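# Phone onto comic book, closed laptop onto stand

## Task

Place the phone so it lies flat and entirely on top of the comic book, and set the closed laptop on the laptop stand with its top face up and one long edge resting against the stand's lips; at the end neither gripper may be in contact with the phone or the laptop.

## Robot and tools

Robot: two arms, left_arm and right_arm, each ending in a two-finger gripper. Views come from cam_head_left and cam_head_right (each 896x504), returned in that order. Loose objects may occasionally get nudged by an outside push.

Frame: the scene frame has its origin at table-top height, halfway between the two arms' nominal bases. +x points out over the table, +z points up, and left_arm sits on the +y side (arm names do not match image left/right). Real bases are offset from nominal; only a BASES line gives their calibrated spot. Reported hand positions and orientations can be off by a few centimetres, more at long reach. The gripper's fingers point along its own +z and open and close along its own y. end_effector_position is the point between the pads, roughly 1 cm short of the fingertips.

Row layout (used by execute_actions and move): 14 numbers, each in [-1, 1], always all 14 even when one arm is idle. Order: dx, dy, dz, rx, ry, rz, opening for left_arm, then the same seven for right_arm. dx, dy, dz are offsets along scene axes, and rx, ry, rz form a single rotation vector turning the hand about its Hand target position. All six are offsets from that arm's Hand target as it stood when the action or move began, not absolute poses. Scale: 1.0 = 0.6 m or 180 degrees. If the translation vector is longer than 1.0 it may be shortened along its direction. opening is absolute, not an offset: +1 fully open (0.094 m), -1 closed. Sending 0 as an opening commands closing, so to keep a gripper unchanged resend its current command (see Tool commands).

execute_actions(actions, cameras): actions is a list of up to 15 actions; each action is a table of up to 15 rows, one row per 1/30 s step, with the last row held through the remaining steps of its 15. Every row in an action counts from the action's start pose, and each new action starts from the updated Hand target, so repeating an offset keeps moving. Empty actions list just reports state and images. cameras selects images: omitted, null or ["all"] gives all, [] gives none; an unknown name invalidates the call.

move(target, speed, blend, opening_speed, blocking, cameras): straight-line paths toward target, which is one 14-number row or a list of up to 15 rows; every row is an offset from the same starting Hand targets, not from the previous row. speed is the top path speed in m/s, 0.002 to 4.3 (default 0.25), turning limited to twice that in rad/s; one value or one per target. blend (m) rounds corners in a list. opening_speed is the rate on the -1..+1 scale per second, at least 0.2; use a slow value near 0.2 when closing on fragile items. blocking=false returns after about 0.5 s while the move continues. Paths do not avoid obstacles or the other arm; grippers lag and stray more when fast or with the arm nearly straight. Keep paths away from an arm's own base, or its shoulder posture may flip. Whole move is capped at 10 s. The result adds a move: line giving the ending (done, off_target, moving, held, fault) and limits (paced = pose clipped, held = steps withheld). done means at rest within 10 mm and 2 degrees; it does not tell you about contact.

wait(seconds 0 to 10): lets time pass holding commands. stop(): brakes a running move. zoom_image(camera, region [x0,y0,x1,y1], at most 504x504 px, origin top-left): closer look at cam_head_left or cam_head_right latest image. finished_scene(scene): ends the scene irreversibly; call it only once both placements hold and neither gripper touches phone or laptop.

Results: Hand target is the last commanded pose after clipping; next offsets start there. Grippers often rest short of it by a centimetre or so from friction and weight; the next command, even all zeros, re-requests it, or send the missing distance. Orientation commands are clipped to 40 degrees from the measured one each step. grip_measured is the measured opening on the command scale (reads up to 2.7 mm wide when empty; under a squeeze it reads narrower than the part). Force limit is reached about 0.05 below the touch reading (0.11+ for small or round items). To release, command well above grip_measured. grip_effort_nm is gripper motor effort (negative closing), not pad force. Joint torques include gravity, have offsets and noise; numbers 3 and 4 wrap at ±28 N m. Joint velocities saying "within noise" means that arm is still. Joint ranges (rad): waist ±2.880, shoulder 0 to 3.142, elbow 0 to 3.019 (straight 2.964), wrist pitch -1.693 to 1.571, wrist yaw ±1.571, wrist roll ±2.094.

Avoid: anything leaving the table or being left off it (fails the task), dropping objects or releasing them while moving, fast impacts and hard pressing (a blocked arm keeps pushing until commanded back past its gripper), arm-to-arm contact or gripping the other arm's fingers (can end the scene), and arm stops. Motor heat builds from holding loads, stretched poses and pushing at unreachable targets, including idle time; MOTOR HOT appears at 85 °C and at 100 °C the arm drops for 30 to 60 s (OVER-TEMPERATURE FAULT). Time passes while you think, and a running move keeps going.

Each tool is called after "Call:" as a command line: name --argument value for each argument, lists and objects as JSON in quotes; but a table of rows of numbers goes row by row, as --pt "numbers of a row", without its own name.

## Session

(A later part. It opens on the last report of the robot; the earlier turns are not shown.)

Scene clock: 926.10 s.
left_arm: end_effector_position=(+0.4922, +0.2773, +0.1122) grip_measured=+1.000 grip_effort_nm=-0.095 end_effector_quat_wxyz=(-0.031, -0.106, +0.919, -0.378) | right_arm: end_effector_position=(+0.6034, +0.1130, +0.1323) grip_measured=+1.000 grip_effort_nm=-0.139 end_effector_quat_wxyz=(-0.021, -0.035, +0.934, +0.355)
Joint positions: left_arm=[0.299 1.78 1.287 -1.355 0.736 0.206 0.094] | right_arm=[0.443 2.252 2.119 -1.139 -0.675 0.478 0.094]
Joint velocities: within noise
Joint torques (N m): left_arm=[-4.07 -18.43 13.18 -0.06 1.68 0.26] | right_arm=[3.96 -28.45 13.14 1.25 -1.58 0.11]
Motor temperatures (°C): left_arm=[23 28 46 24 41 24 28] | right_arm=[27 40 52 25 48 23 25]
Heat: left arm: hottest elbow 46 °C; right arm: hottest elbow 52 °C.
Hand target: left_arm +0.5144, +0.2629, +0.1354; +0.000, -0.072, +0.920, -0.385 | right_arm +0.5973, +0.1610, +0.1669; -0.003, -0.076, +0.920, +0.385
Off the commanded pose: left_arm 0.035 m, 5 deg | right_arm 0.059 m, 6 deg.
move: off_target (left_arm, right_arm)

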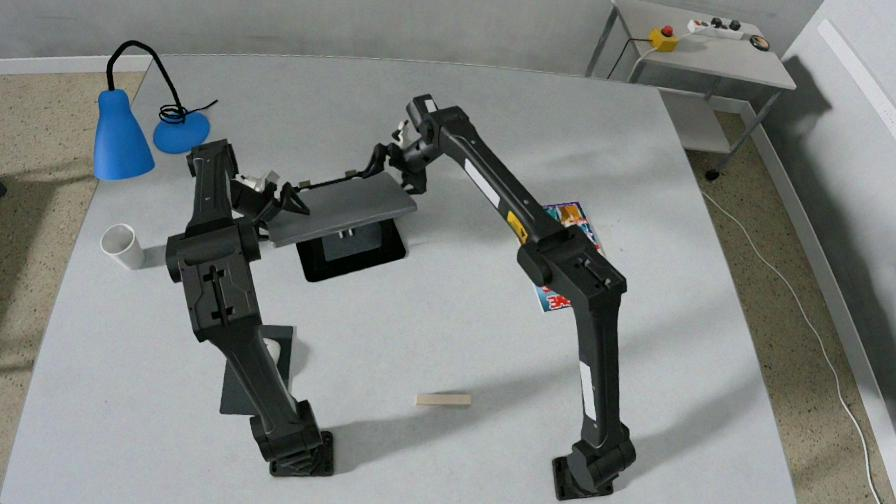

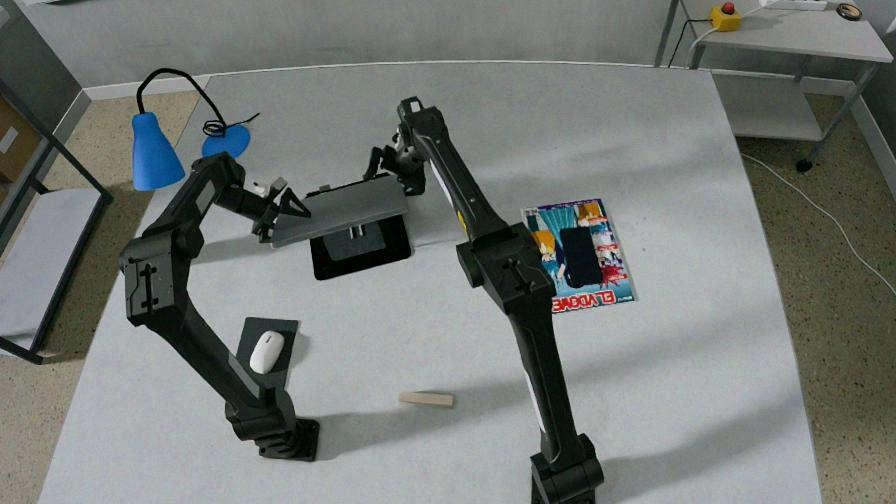

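Call:
move --pt "0.0 0.0 -0.04 0 0 0 0.999 0.0 0.0 -0.06 0 0 0 0.999" --speed 0.03

Call:
zoom_image --camera "cam_head_left" --region '[260, 140, 460, 290]'

Call:
zoom_image --camera "cam_head_right" --region '[250, 140, 450, 290]'

Scene clock: 933.33 s.
left_arm: end_effector_position=(+0.5014, +0.2804, +0.1038) grip_measured=+1.000 grip_effort_nm=-0.100 end_effector_quat_wxyz=(-0.014, -0.099, +0.922, -0.374) | right_arm: end_effector_position=(+0.6168, +0.1187, +0.1238) grip_measured=+1.000 grip_effort_nm=-0.144 end_effector_quat_wxyz=(+0.003, -0.044, +0.930, +0.365)
Joint positions: left_arm=[0.299 1.794 1.287 -1.304 0.736 0.206 0.094] | right_arm=[0.442 2.27 2.119 -1.066 -0.674 0.478 0.094]
Joint velocities: within noise
Joint torques (N m): left_arm=[-4.37 -17.79 10.67 0.34 1.67 0.23] | right_arm=[4.07 -27.87 9.46 1.35 -1.56 0.11]
Motor temperatures (°C): left_arm=[23 28 45 24 41 24 28] | right_arm=[27 41 53 25 47 23 25]
Heat: left arm: hottest elbow 45 °C; right arm: hottest elbow 53 °C.
Hand target: left_arm +0.5144, +0.2629, +0.1114; +0.000, -0.072, +0.920, -0.385 | right_arm +0.5973, +0.1610, +0.1308; -0.003, -0.076, +0.920, +0.385
Off the commanded pose: left_arm 0.023 m, 4 deg | right_arm 0.047 m, 5 deg.
move: off_target (left_arm, right_arm)

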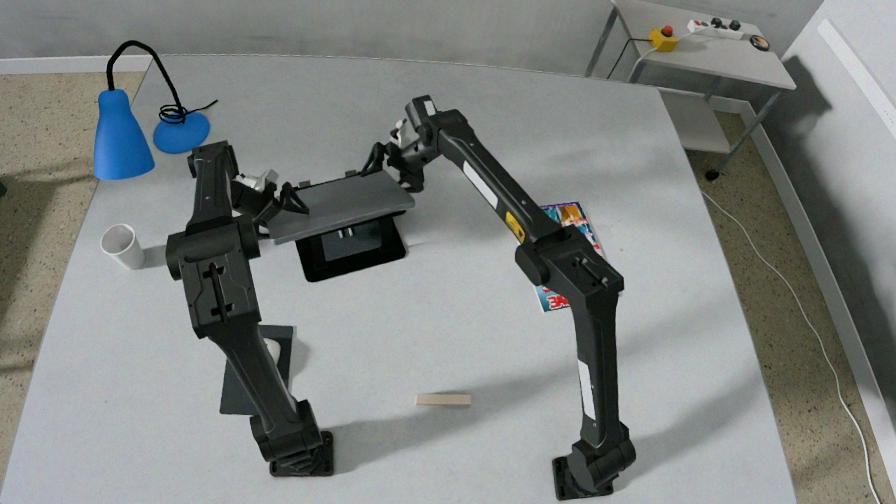

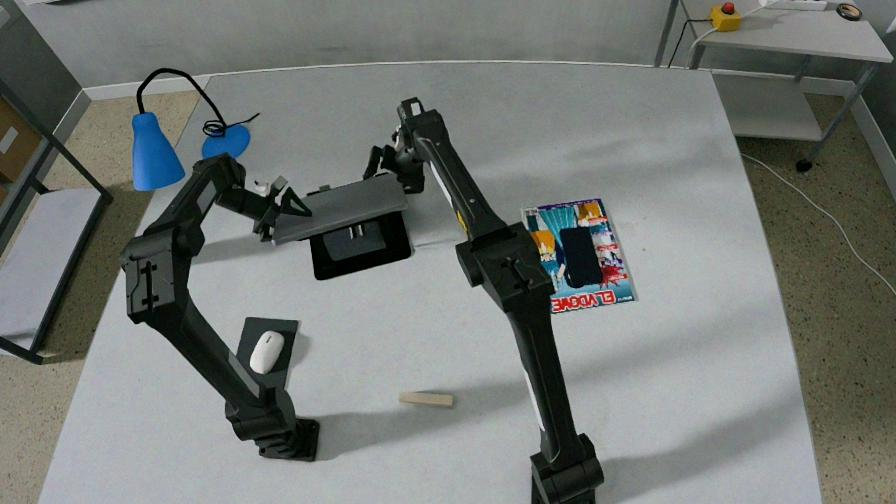

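Scaled by 2.520.

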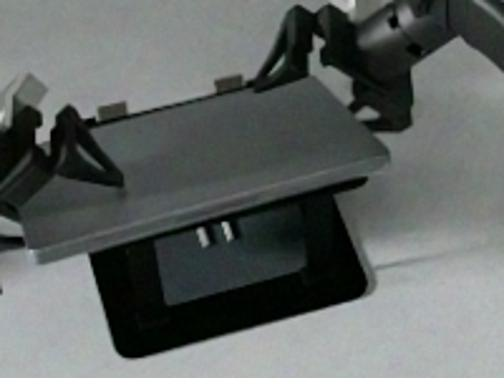

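Scaled by 2.520.

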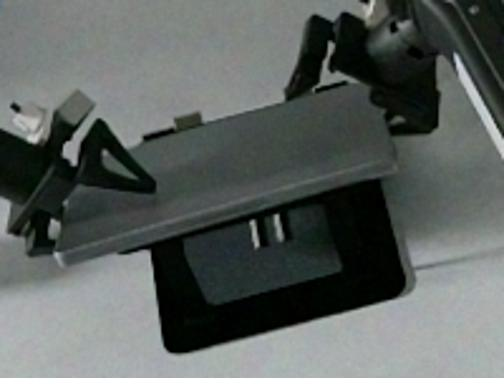

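Call:
move --pt "0.0 0.0 -0.04 0 0 0 0.999 0.0 -0.02 -0.055 0 0 0 0.999" --speed 0.03

Call:
zoom_image --camera "cam_head_left" --region '[260, 140, 460, 290]'

Call:
zoom_image --camera "cam_head_right" --region '[250, 140, 450, 290]'

Scene clock: 938.77 s.
left_arm: end_effector_position=(+0.5133, +0.2818, +0.0929) grip_measured=+1.000 grip_effort_nm=-0.085 end_effector_quat_wxyz=(+0.006, -0.093, +0.921, -0.379) | right_arm: end_effector_position=(+0.6139, +0.1243, +0.1088) grip_measured=+1.000 grip_effort_nm=-0.105 end_effector_quat_wxyz=(+0.009, -0.057, +0.923, +0.381)
Joint positions: left_arm=[0.299 1.817 1.287 -1.242 0.756 0.206 0.094] | right_arm=[0.445 2.27 2.066 -0.989 -0.702 0.467 0.094]
Joint velocities: within noise
Joint torques (N m): left_arm=[-3.84 -17.55 8.24 0.32 0.83 0.19] | right_arm=[2.9 -27.11 8.08 1.2 -0.78 0.05]
Motor temperatures (°C): left_arm=[23 28 44 24 41 24 28] | right_arm=[27 42 52 25 47 23 25]
Heat: left arm: hottest elbow 44 °C; right arm: hottest elbow 52 °C.
Hand target: left_arm +0.5144, +0.2629, +0.0875; +0.000, -0.072, +0.920, -0.385 | right_arm +0.5973, +0.1489, +0.0977; -0.003, -0.076, +0.920, +0.385
Off the commanded pose: left_arm 0.020 m, 3 deg | right_arm 0.032 m, 3 deg.
move: off_target (left_arm, right_arm)

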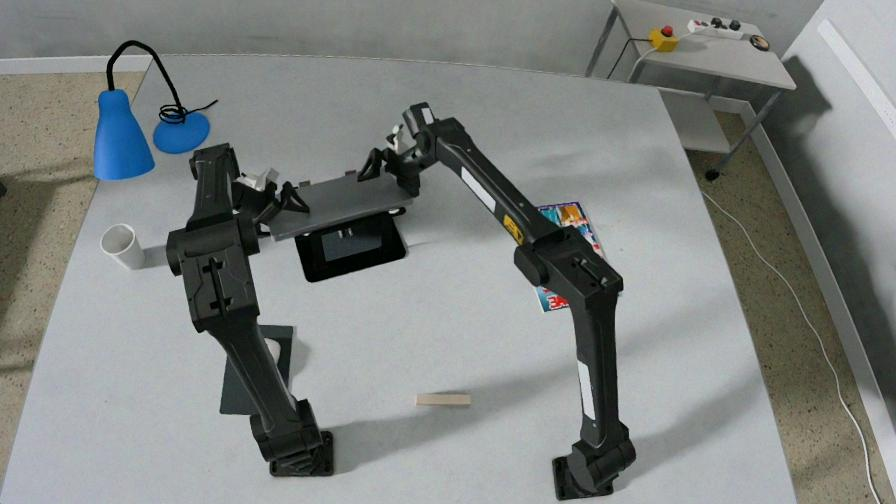

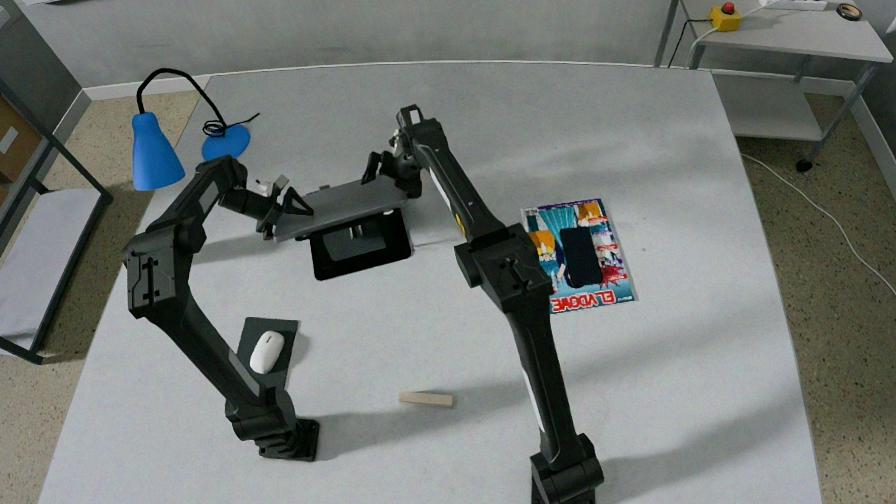

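Scaled by 2.520.

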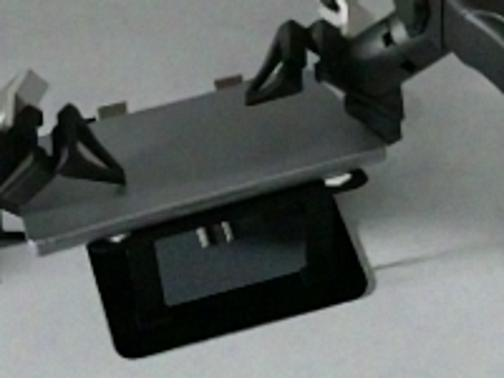

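Scaled by 2.520.

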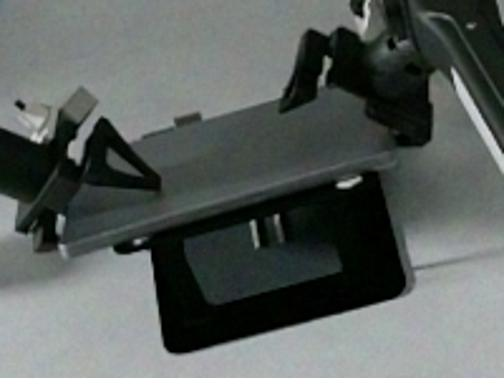

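Call:
execute_actions --actions '[]'

Scene clock: 952.13 s.
left_arm: end_effector_position=(+0.5133, +0.2818, +0.0929) grip_measured=+1.000 grip_effort_nm=-0.090 end_effector_quat_wxyz=(+0.006, -0.093, +0.921, -0.379) | right_arm: end_effector_position=(+0.6139, +0.1243, +0.1088) grip_measured=+1.000 grip_effort_nm=-0.105 end_effector_quat_wxyz=(+0.009, -0.057, +0.923, +0.381)
Joint positions: left_arm=[0.299 1.817 1.287 -1.242 0.756 0.206 0.094] | right_arm=[0.445 2.27 2.066 -0.989 -0.702 0.467 0.094]
Joint velocities: within noise
Joint torques (N m): left_arm=[-4.54 -17.14 8.1 0.31 0.85 0.22] | right_arm=[2.9 -27.22 7.95 1.2 -0.77 0.05]
Motor temperatures (°C): left_arm=[23 29 42 24 39 24 28] | right_arm=[27 44 49 25 44 23 25]
Heat: left arm: hottest elbow 42 °C; right arm: hottest elbow 49 °C.
Hand target: left_arm +0.5144, +0.2629, +0.0875; +0.000, -0.072, +0.920, -0.385 | right_arm +0.5973, +0.1489, +0.0977; -0.003, -0.076, +0.920, +0.385
Tool commands: left_gripper/opening=+0.999 right_gripper/opening=+0.999
Off the commanded pose: left_arm 0.020 m, 3 deg | right_arm 0.032 m, 3 deg.

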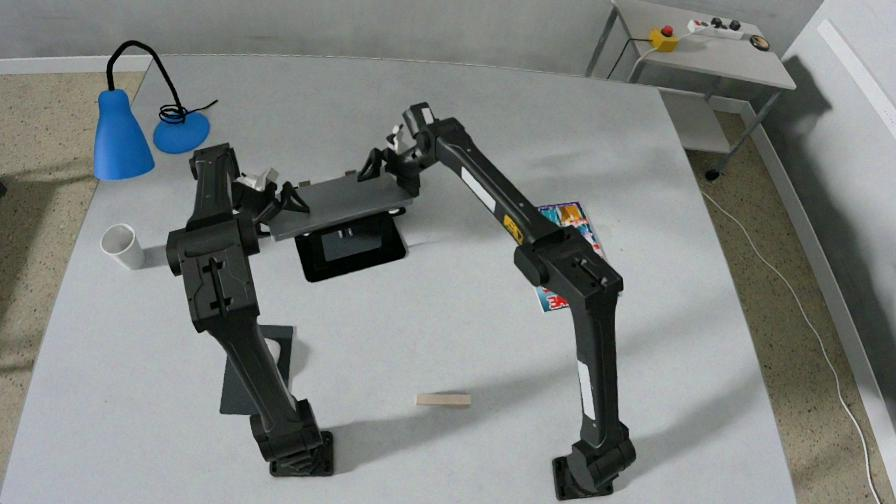

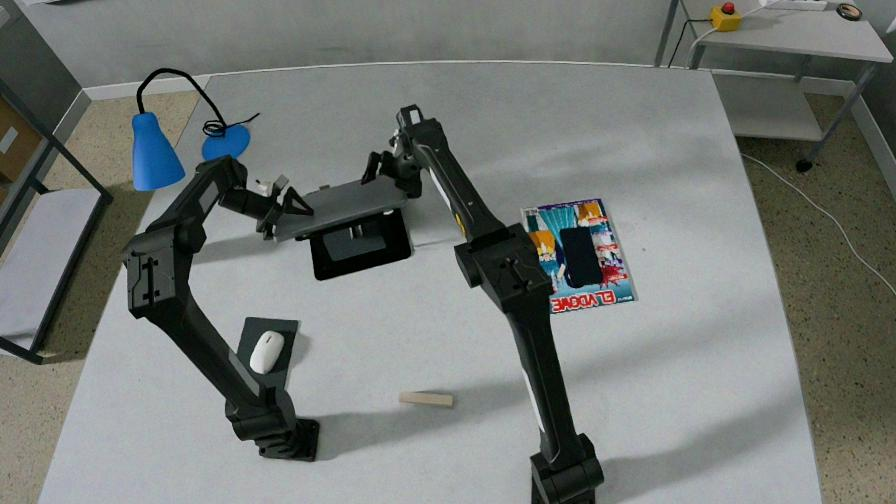

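Call:
zoom_image --camera "cam_head_left" --region '[230, 90, 450, 300]'

Call:
zoom_image --camera "cam_head_right" --region '[230, 90, 450, 300]'

Scaled by 2.291.

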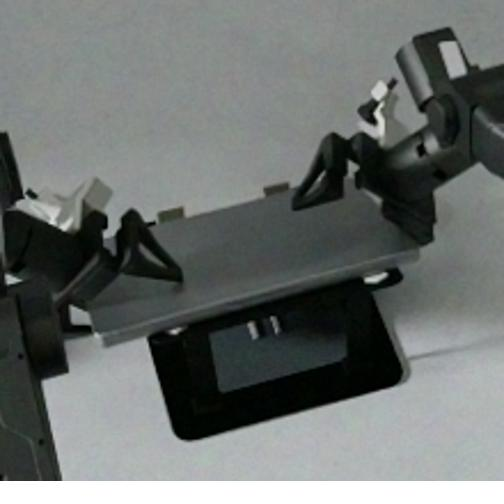

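Scaled by 2.291.

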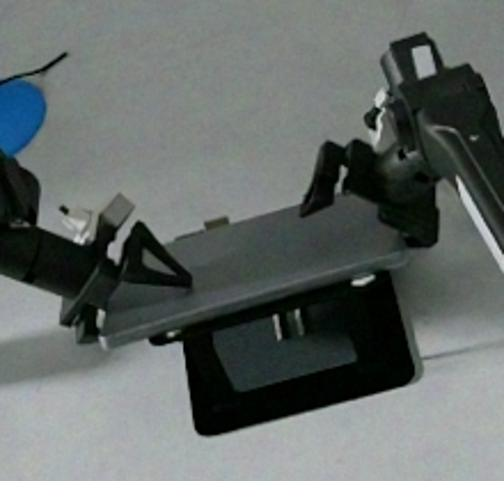

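Call:
move --target '[0,0.006,-0.05,0,0,0,0.999,0,-0.006,-0.06,0,0,0,0.999]' --speed 0.03

Call:
zoom_image --camera "cam_head_left" --region '[230, 90, 450, 300]'

Scene clock: 957.73 s.
left_arm: end_effector_position=(+0.5240, +0.2839, +0.0849) grip_measured=+1.000 grip_effort_nm=-0.090 end_effector_quat_wxyz=(+0.027, -0.085, +0.921, -0.379) | right_arm: end_effector_position=(+0.6187, +0.1260, +0.1008) grip_measured=+1.000 grip_effort_nm=-0.081 end_effector_quat_wxyz=(+0.026, -0.064, +0.918, +0.390)
Joint positions: left_arm=[0.299 1.833 1.287 -1.185 0.767 0.208 0.094] | right_arm=[0.444 2.27 2.035 -0.917 -0.706 0.467 0.094]
Joint velocities: within noise
Joint torques (N m): left_arm=[-3.6 -15.03 5.82 0.5 0.35 0.28] | right_arm=[2.61 -25.23 6.34 1.07 -0.68 0]
Motor temperatures (°C): left_arm=[23 29 41 24 38 24 28] | right_arm=[27 44 48 25 43 23 25]
Heat: left arm: hottest elbow 41 °C; right arm: hottest elbow 48 °C.
Hand target: left_arm +0.5144, +0.2665, +0.0574; +0.000, -0.072, +0.920, -0.385 | right_arm +0.5973, +0.1454, +0.0618; -0.003, -0.076, +0.920, +0.385
Off the commanded pose: left_arm 0.034 m, 3 deg | right_arm 0.049 m, 4 deg.
move: off_target (left_arm, right_arm)

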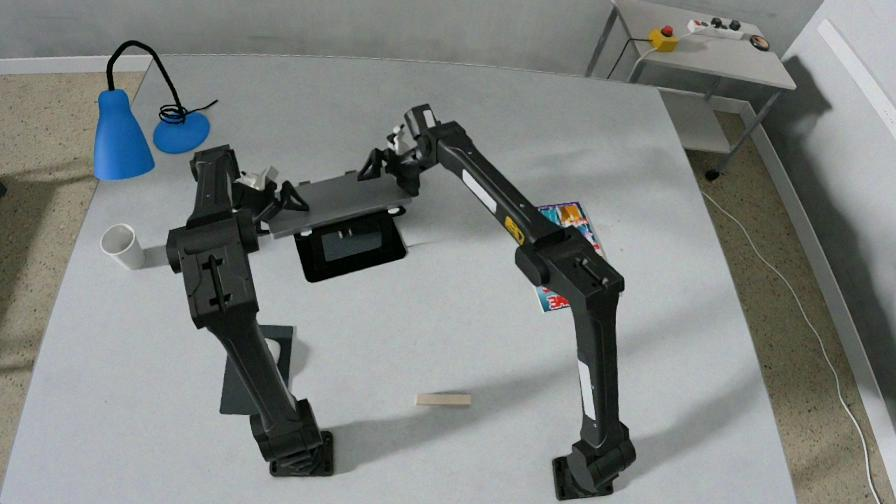

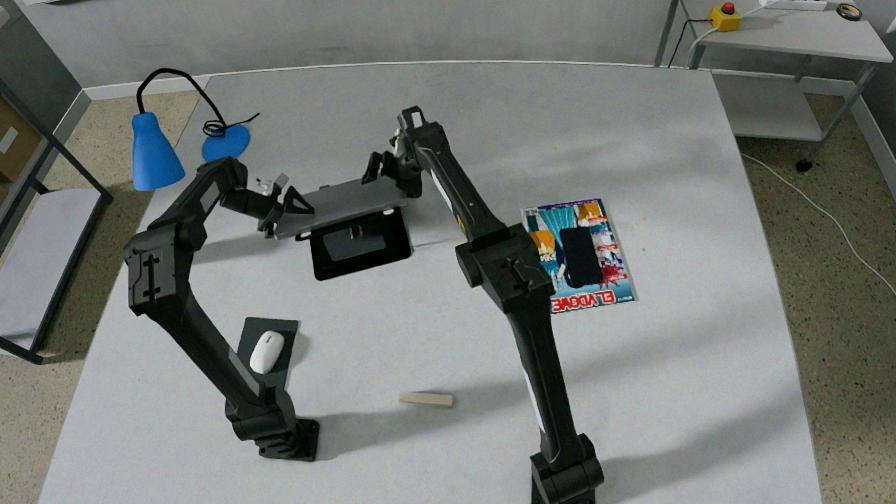

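Scaled by 2.291.

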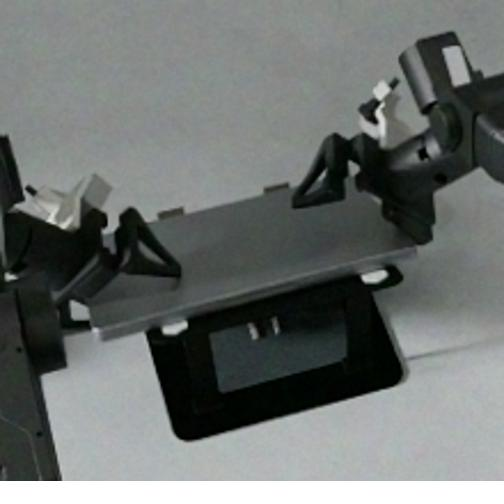

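Call:
move --target '[0.01,0.02,-0.03,0,0,0,0.999,0.02,-0.02,-0.03,0,0,0,0.999]' --speed 0.03 --cameras '["cam_head_left","cam_head_right"]'

Call:
zoom_image --camera "cam_head_left" --region '[230, 90, 450, 300]'

Call:
zoom_image --camera "cam_head_right" --region '[230, 90, 450, 300]'

Scene clock: 961.63 s.
left_arm: end_effector_position=(+0.5266, +0.2854, +0.0796) grip_measured=+1.000 grip_effort_nm=-0.081 end_effector_quat_wxyz=(+0.033, -0.081, +0.917, -0.389) | right_arm: end_effector_position=(+0.6205, +0.1246, +0.1005) grip_measured=+1.000 grip_effort_nm=-0.081 end_effector_quat_wxyz=(+0.030, -0.075, +0.915, +0.394)
Joint positions: left_arm=[0.306 1.849 1.287 -1.172 0.788 0.227 0.094] | right_arm=[0.439 2.272 2.035 -0.911 -0.717 0.442 0.094]
Joint velocities: within noise
Joint torques (N m): left_arm=[-2.67 -12.16 7.42 0.32 -0.58 0.36] | right_arm=[1.38 -23.06 7.13 1.16 -0.59 -0.01]
Motor temperatures (°C): left_arm=[23 28 41 24 38 24 28] | right_arm=[27 44 47 25 43 23 25]
Heat: left arm: hottest elbow 41 °C; right arm: hottest elbow 47 °C.
Hand target: left_arm +0.5204, +0.2786, +0.0394; +0.000, -0.072, +0.920, -0.385 | right_arm +0.6093, +0.1333, +0.0437; -0.003, -0.076, +0.920, +0.385
Off the commanded pose: left_arm 0.041 m, 4 deg | right_arm 0.058 m, 4 deg.
move: off_target (left_arm, right_arm)

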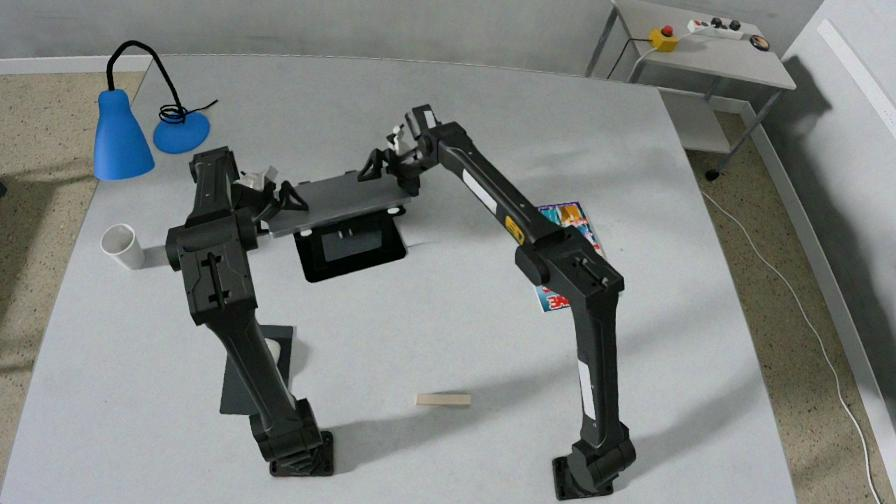

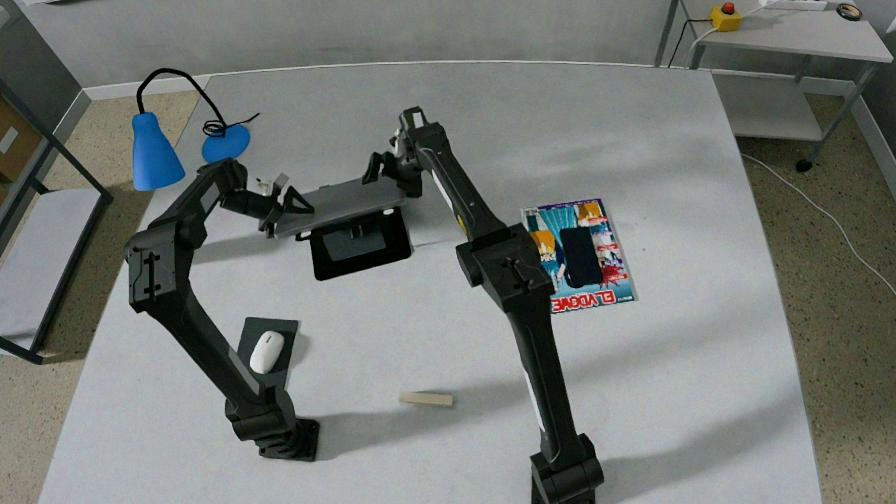

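Scaled by 2.291.

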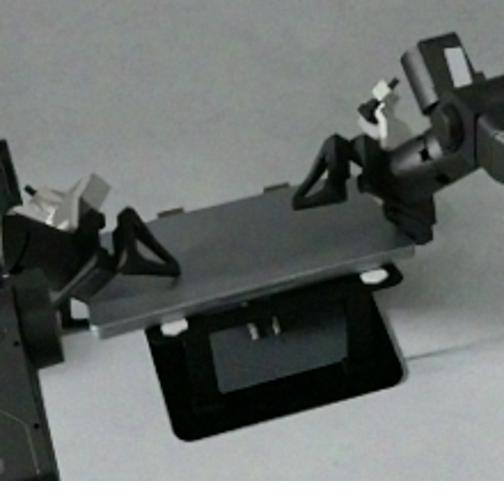

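Scaled by 2.291.

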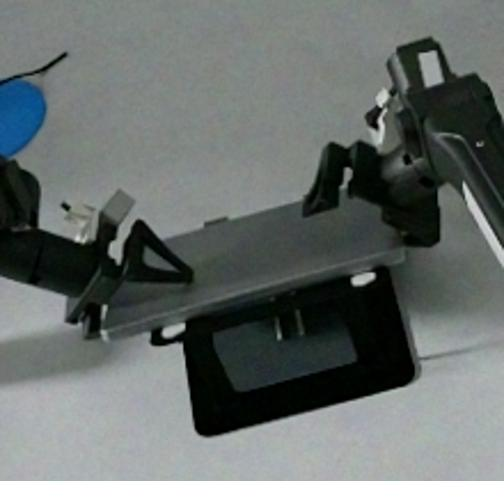

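Call:
move --target '[0.01,0.02,-0.03,0,0,0,0.999,0.02,-0.025,-0.03,0,0,0,0.999]' --speed 0.03 --cameras '["cam_head_left","cam_head_right"]'

Call:
zoom_image --camera "cam_head_left" --region '[230, 90, 450, 300]'

Call:
zoom_image --camera "cam_head_right" --region '[230, 90, 450, 300]'

Scene clock: 965.67 s.
left_arm: end_effector_position=(+0.5358, +0.2900, +0.0732) grip_measured=+1.000 grip_effort_nm=-0.076 end_effector_quat_wxyz=(+0.040, -0.071, +0.915, -0.395) | right_arm: end_effector_position=(+0.6269, +0.1122, +0.0708) grip_measured=+1.000 grip_effort_nm=-0.071 end_effector_quat_wxyz=(+0.021, -0.078, +0.914, +0.398)
Joint positions: left_arm=[0.312 1.883 1.313 -1.169 0.802 0.256 0.094] | right_arm=[0.417 2.315 2.033 -0.902 -0.742 0.405 0.094]
Joint velocities: within noise
Joint torques (N m): left_arm=[-1.44 -12.57 6.84 0.49 -1.25 0.36] | right_arm=[1.14 -23.12 8.73 0.62 -0.07 0.02]
Motor temperatures (°C): left_arm=[23 28 40 24 37 24 28] | right_arm=[27 44 47 25 42 23 25]
Heat: left arm: hottest elbow 40 °C; right arm: hottest elbow 47 °C.
Hand target: left_arm +0.5265, +0.2905, +0.0214; +0.000, -0.072, +0.920, -0.385 | right_arm +0.6213, +0.1184, +0.0258; -0.003, -0.076, +0.920, +0.385
Off the commanded pose: left_arm 0.053 m, 5 deg | right_arm 0.046 m, 3 deg.
move: off_target (left_arm, right_arm)

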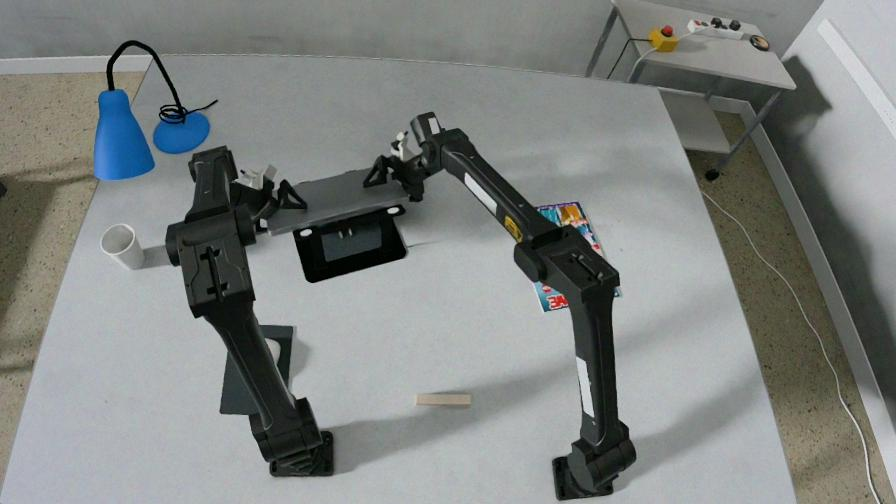

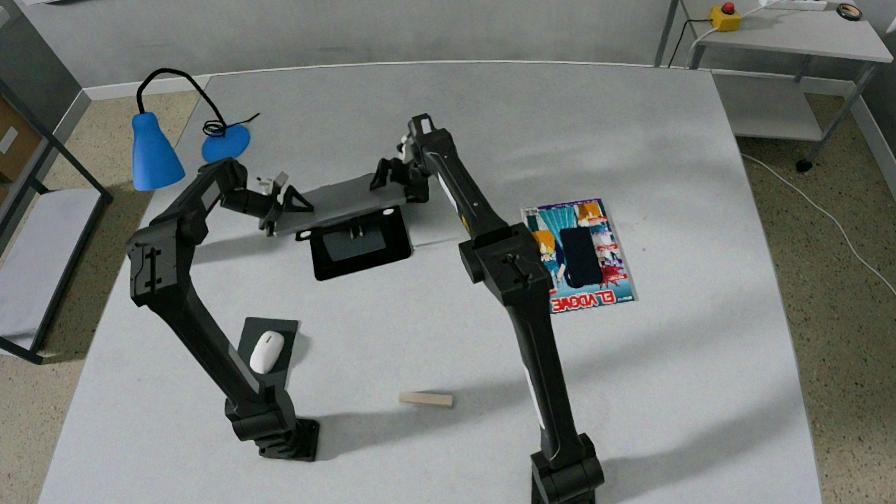

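Scaled by 2.291.

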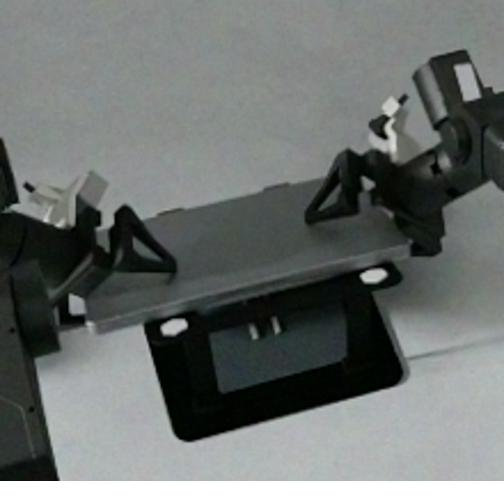

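Scaled by 2.291.

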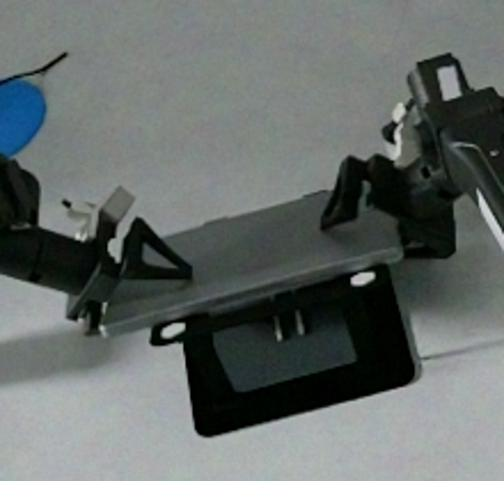

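Call:
move --target '[0,0.05,0.015,0,0,0,0.999,0,-0.04,0.02,0,0,0,0.999]' --speed 0.04 --cameras '["cam_head_left","cam_head_right"]'

Call:
zoom_image --camera "cam_head_left" --region '[230, 90, 450, 300]'

Call:
zoom_image --camera "cam_head_right" --region '[230, 90, 450, 300]'

Scene clock: 970.03 s.
left_arm: end_effector_position=(+0.5370, +0.2954, +0.0729) grip_measured=+1.000 grip_effort_nm=-0.081 end_effector_quat_wxyz=(+0.030, -0.056, +0.915, -0.398) | right_arm: end_effector_position=(+0.6280, +0.1087, +0.0711) grip_measured=+1.000 grip_effort_nm=-0.066 end_effector_quat_wxyz=(+0.022, -0.083, +0.913, +0.399)
Joint positions: left_arm=[0.32 1.912 1.353 -1.234 0.798 0.319 0.094] | right_arm=[0.411 2.315 2.033 -0.906 -0.748 0.387 0.094]
Joint velocities: within noise
Joint torques (N m): left_arm=[0.91 -13.45 8.36 -0.17 -1.61 0.39] | right_arm=[-0.56 -26.23 7.09 -0.31 -0.17 -0.15]
Motor temperatures (°C): left_arm=[23 28 40 24 37 24 28] | right_arm=[27 44 46 25 41 23 25]
Heat: left arm: hottest elbow 40 °C; right arm: hottest elbow 46 °C.
Hand target: left_arm +0.5265, +0.3205, +0.0305; +0.000, -0.072, +0.920, -0.385 | right_arm +0.6213, +0.0943, +0.0378; -0.003, -0.076, +0.920, +0.385
Off the commanded pose: left_arm 0.050 m, 4 deg | right_arm 0.037 m, 3 deg.
move: off_target (left_arm, right_arm)

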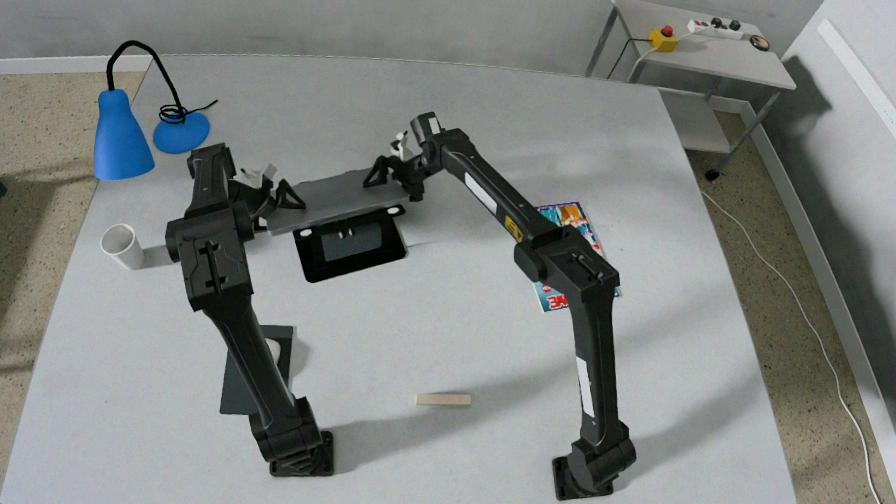

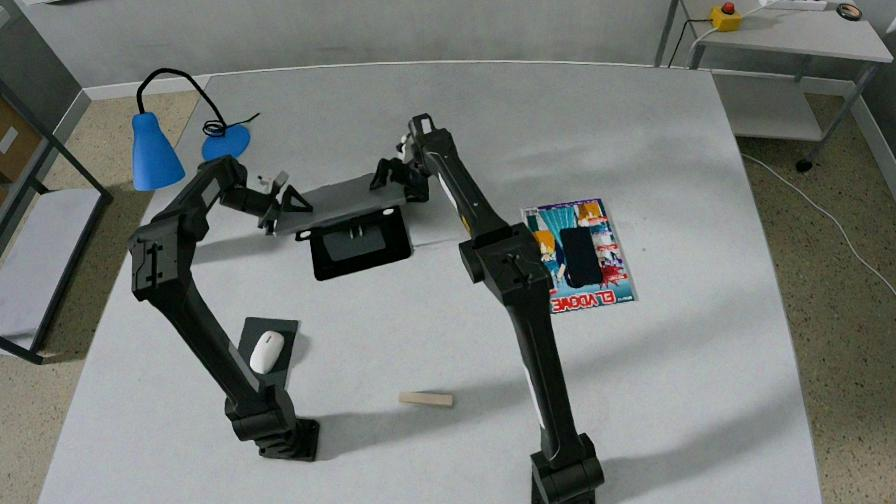

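Scaled by 2.291.

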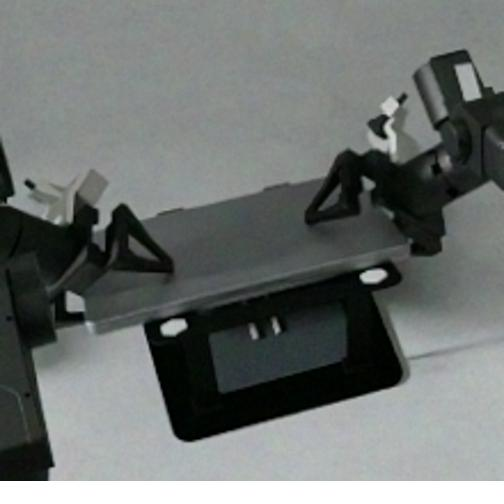

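Scaled by 2.291.

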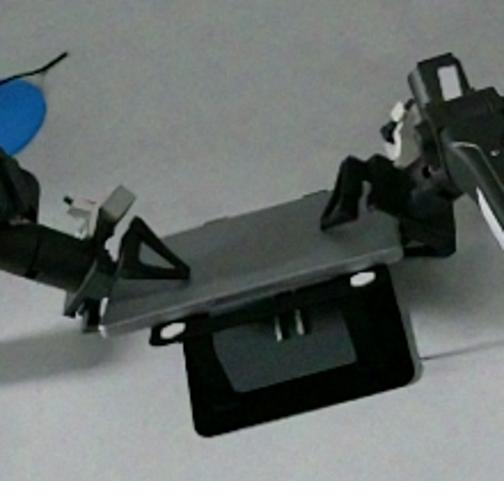

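Call:
move --pt "0 0.05 0.04 0 0 0 0.999 0 -0.05 0.04 0 0 0 0.999" --pt "0 0.14 0.05 0 0 0 0.999 0 -0.14 0.05 0 0 0 0.999" --speed 0.05 --cameras '["cam_head_left","cam_head_right"]'

Call:
zoom_image --camera "cam_head_left" --region '[230, 90, 450, 300]'

Call:
zoom_image --camera "cam_head_right" --region '[230, 90, 450, 300]'

Scene clock: 975.87 s.
left_arm: end_effector_position=(+0.5146, +0.3929, +0.0506) grip_measured=+1.000 grip_effort_nm=-0.076 end_effector_quat_wxyz=(-0.014, -0.078, +0.917, -0.391) | right_arm: end_effector_position=(+0.6261, +0.0323, +0.0871) grip_measured=+1.000 grip_effort_nm=-0.066 end_effector_quat_wxyz=(+0.013, -0.089, +0.913, +0.397)
Joint positions: left_arm=[0.492 2.048 1.501 -1.464 0.696 0.514 0.094] | right_arm=[0.311 2.247 1.963 -1.027 -0.785 0.231 0.094]
Joint velocities: within noise
Joint torques (N m): left_arm=[-1.44 -19.6 12.37 -1.06 0.27 0.15] | right_arm=[-1.2 -27.16 6 -0.23 0.07 -0.1]
Motor temperatures (°C): left_arm=[23 28 40 24 38 24 27] | right_arm=[27 45 45 25 41 23 25]
Heat: left arm: hottest elbow 40 °C; right arm: hottest shoulder 45 °C.
Hand target: left_arm +0.5264, +0.4046, +0.0604; +0.000, -0.072, +0.920, -0.385 | right_arm +0.6212, +0.0105, +0.0677; -0.003, -0.076, +0.920, +0.385
Off the commanded pose: left_arm 0.019 m, 2 deg | right_arm 0.030 m, 3 deg.
move: off_target (left_arm, right_arm)

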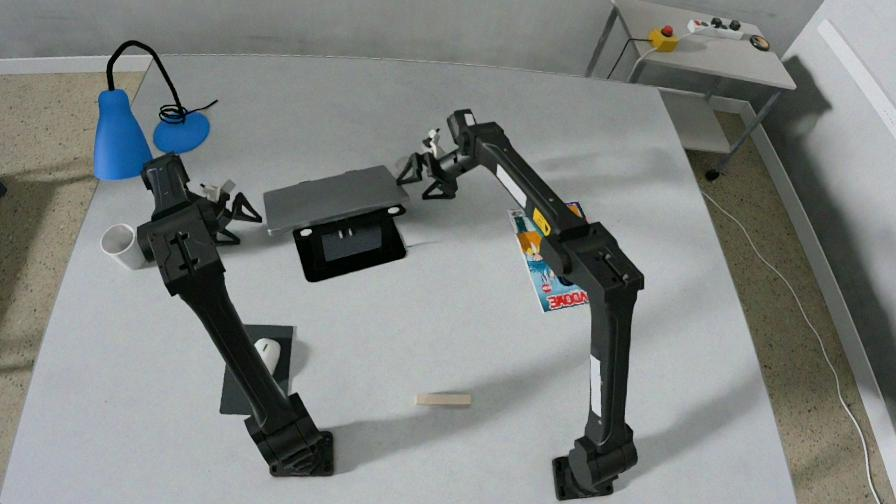

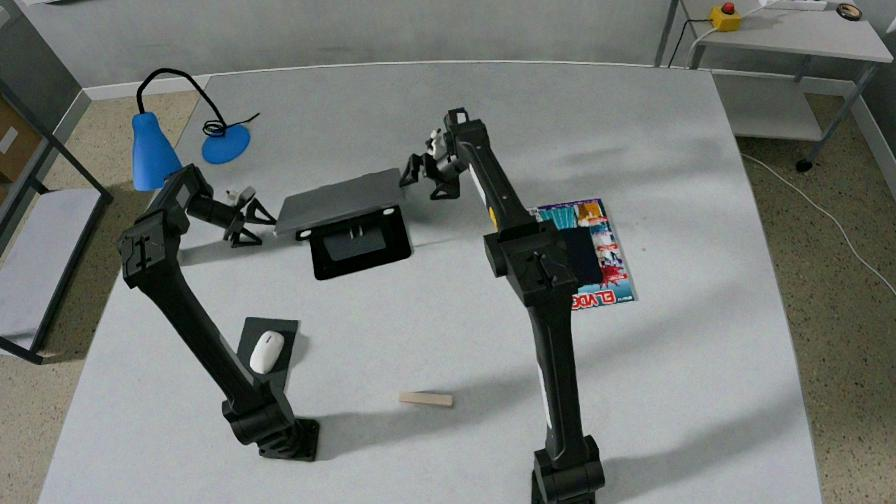

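Scaled by 2.291.

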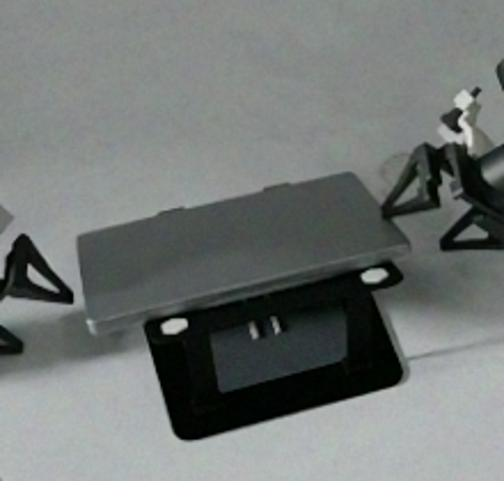

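Scaled by 2.291.

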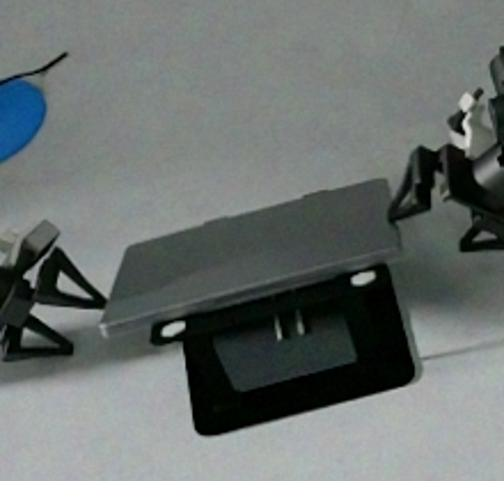

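Call:
zoom_image --camera "cam_head_left" --region '[255, 150, 365, 220]'

Call:
zoom_image --camera "cam_head_right" --region '[270, 155, 410, 245]'

Call:
zoom_image --camera "cam_head_left" --region '[320, 150, 430, 230]'

Scaled by 4.582.

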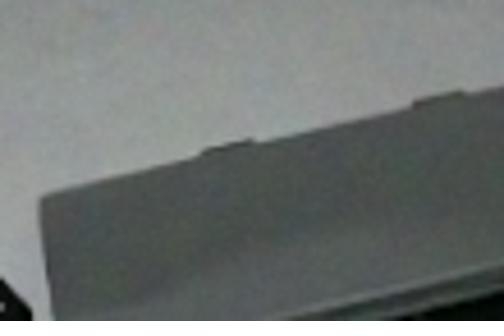

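Scaled by 3.600.

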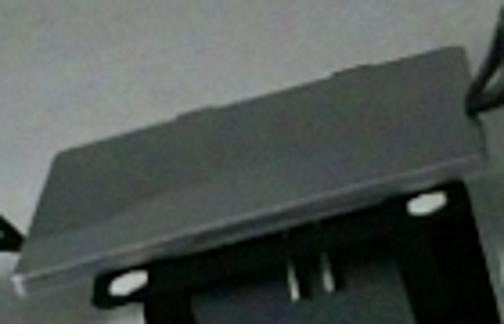

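Scaled by 4.582.

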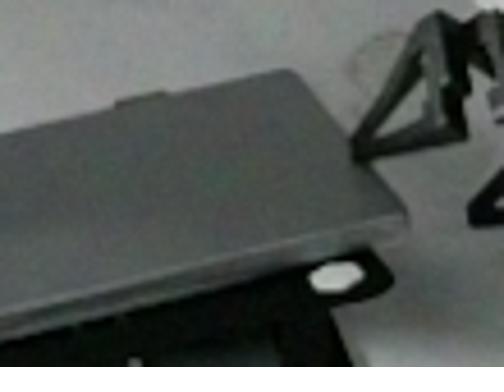

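Call:
zoom_image --camera "cam_head_left" --region '[290, 170, 320, 195]'

Call:
zoom_image --camera "cam_head_right" --region '[310, 170, 380, 200]'

Scaled by 16.800.

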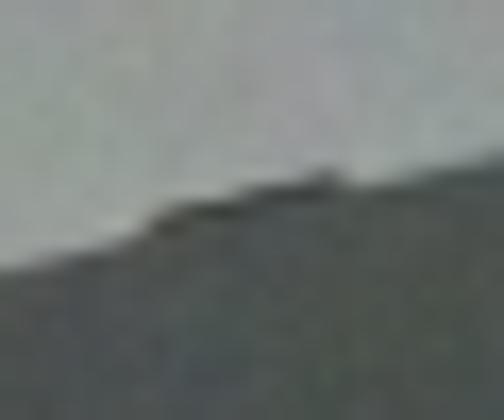

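Scaled by 7.200.

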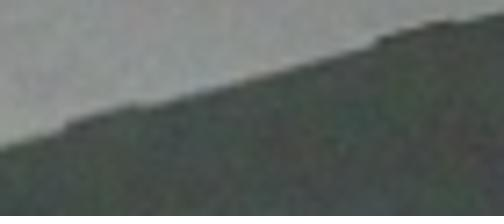

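Call:
move --pt "0 0.03 0.3 0 0 0 0.999 0 -0.03 0.3 0 0 0 0.999" --pt "-0.24 -0.35 0.35 0.2487 0.0403 0.0498 -1 -0.4 -0.3 0.35 0 0 0 0.999" --pt "-0.15 -0.42 0.2 0.2487 0.0403 0.0498 -1 -0.5 -0.45 0.35 0 0 0 0.999" --speed 0.25 --blend 0.03

Scene clock: 1012.00 s.
left_arm: end_effector_position=(+0.4343, +0.1577, +0.1790) grip_measured=-0.981 grip_effort_nm=-0.994 end_effector_quat_wxyz=(-0.008, -0.162, +0.987, +0.002) | right_arm: end_effector_position=(+0.3279, -0.2568, +0.2776) grip_measured=+1.000 grip_effort_nm=-0.061 end_effector_quat_wxyz=(+0.016, -0.072, +0.922, +0.379)
Joint positions: left_arm=[-0.234 1.454 1.217 -1.35 0.002 -0.531 0.001] | right_arm=[-0.19 1.346 1.234 -1.672 -0.754 -0.425 0.094]
Joint velocities: within noise
Joint torques (N m): left_arm=[-2.32 -13.39 10.22 0.88 -0.14 -0.05] | right_arm=[-0.09 -12.86 6.99 -0.53 -0.33 0.08]
Motor temperatures (°C): left_arm=[23 28 40 24 35 24 27] | right_arm=[27 42 42 25 37 24 25]
Heat: left arm: hottest elbow 40 °C; right arm: hottest shoulder 42 °C.
Hand target: left_arm +0.4365, +0.1525, +0.1805; +0.001, -0.160, +0.987, +0.000 | right_arm +0.3212, -0.2596, +0.2777; -0.003, -0.076, +0.920, +0.385
Off the commanded pose: left_arm 0.006 m, 1 deg | right_arm 0.007 m, 2 deg.
joint sent to its limit (right arm) — joint 4 (wrist pitch), lower limit. The joint targets still meet the commanded pose.
move: done; blend cut to 0 m at target 2

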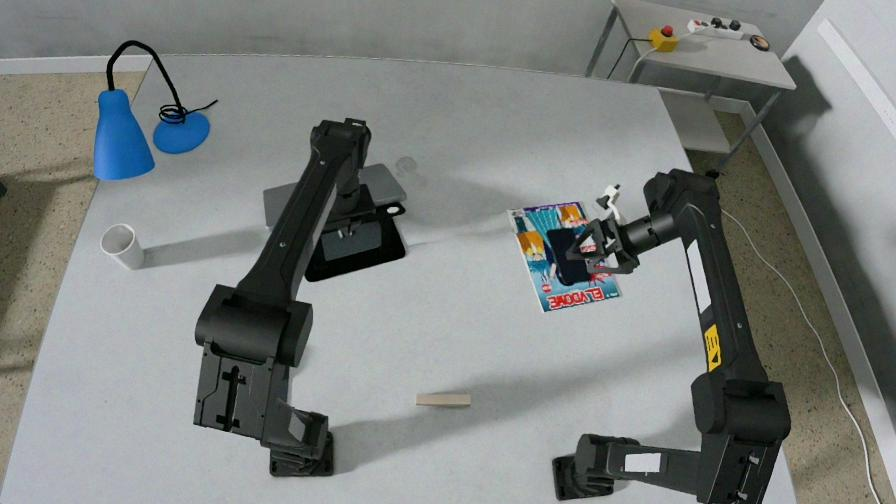

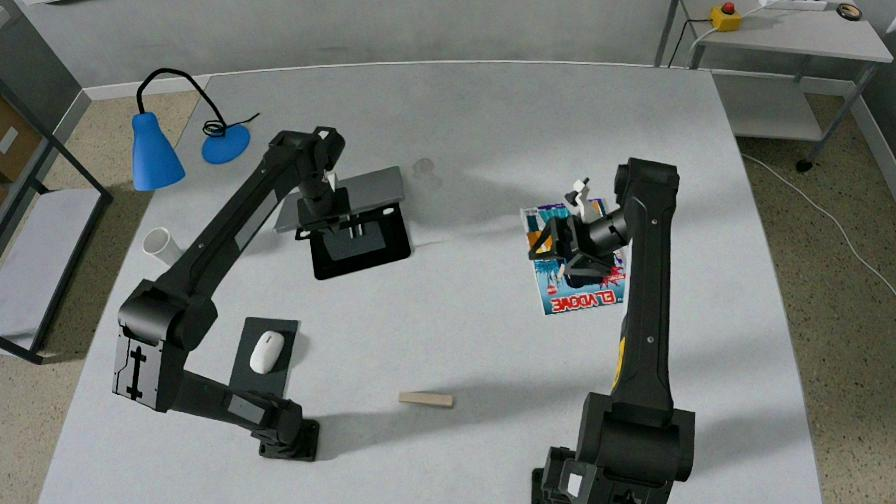

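Call:
zoom_image --camera "cam_head_right" --region '[260, 110, 430, 290]'

Call:
zoom_image --camera "cam_head_left" --region '[250, 110, 430, 290]'

Scaled by 2.800.

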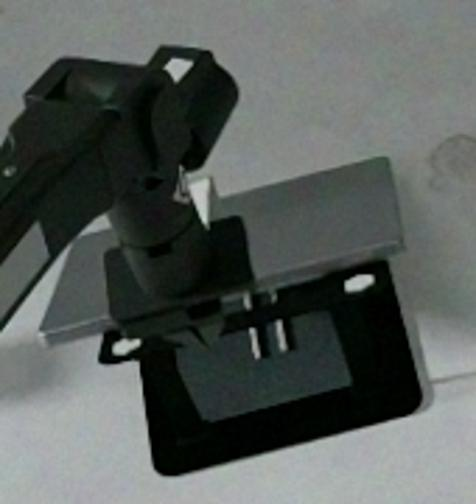

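Scaled by 2.800.

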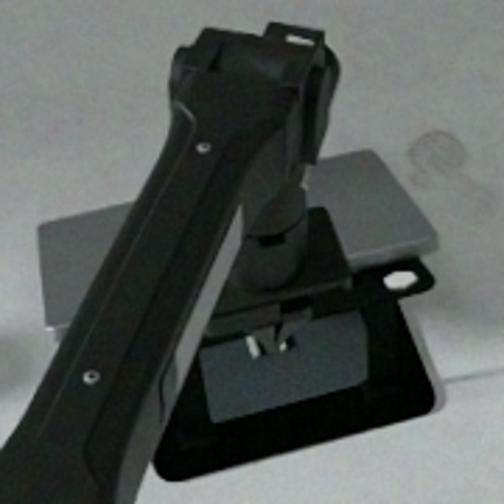

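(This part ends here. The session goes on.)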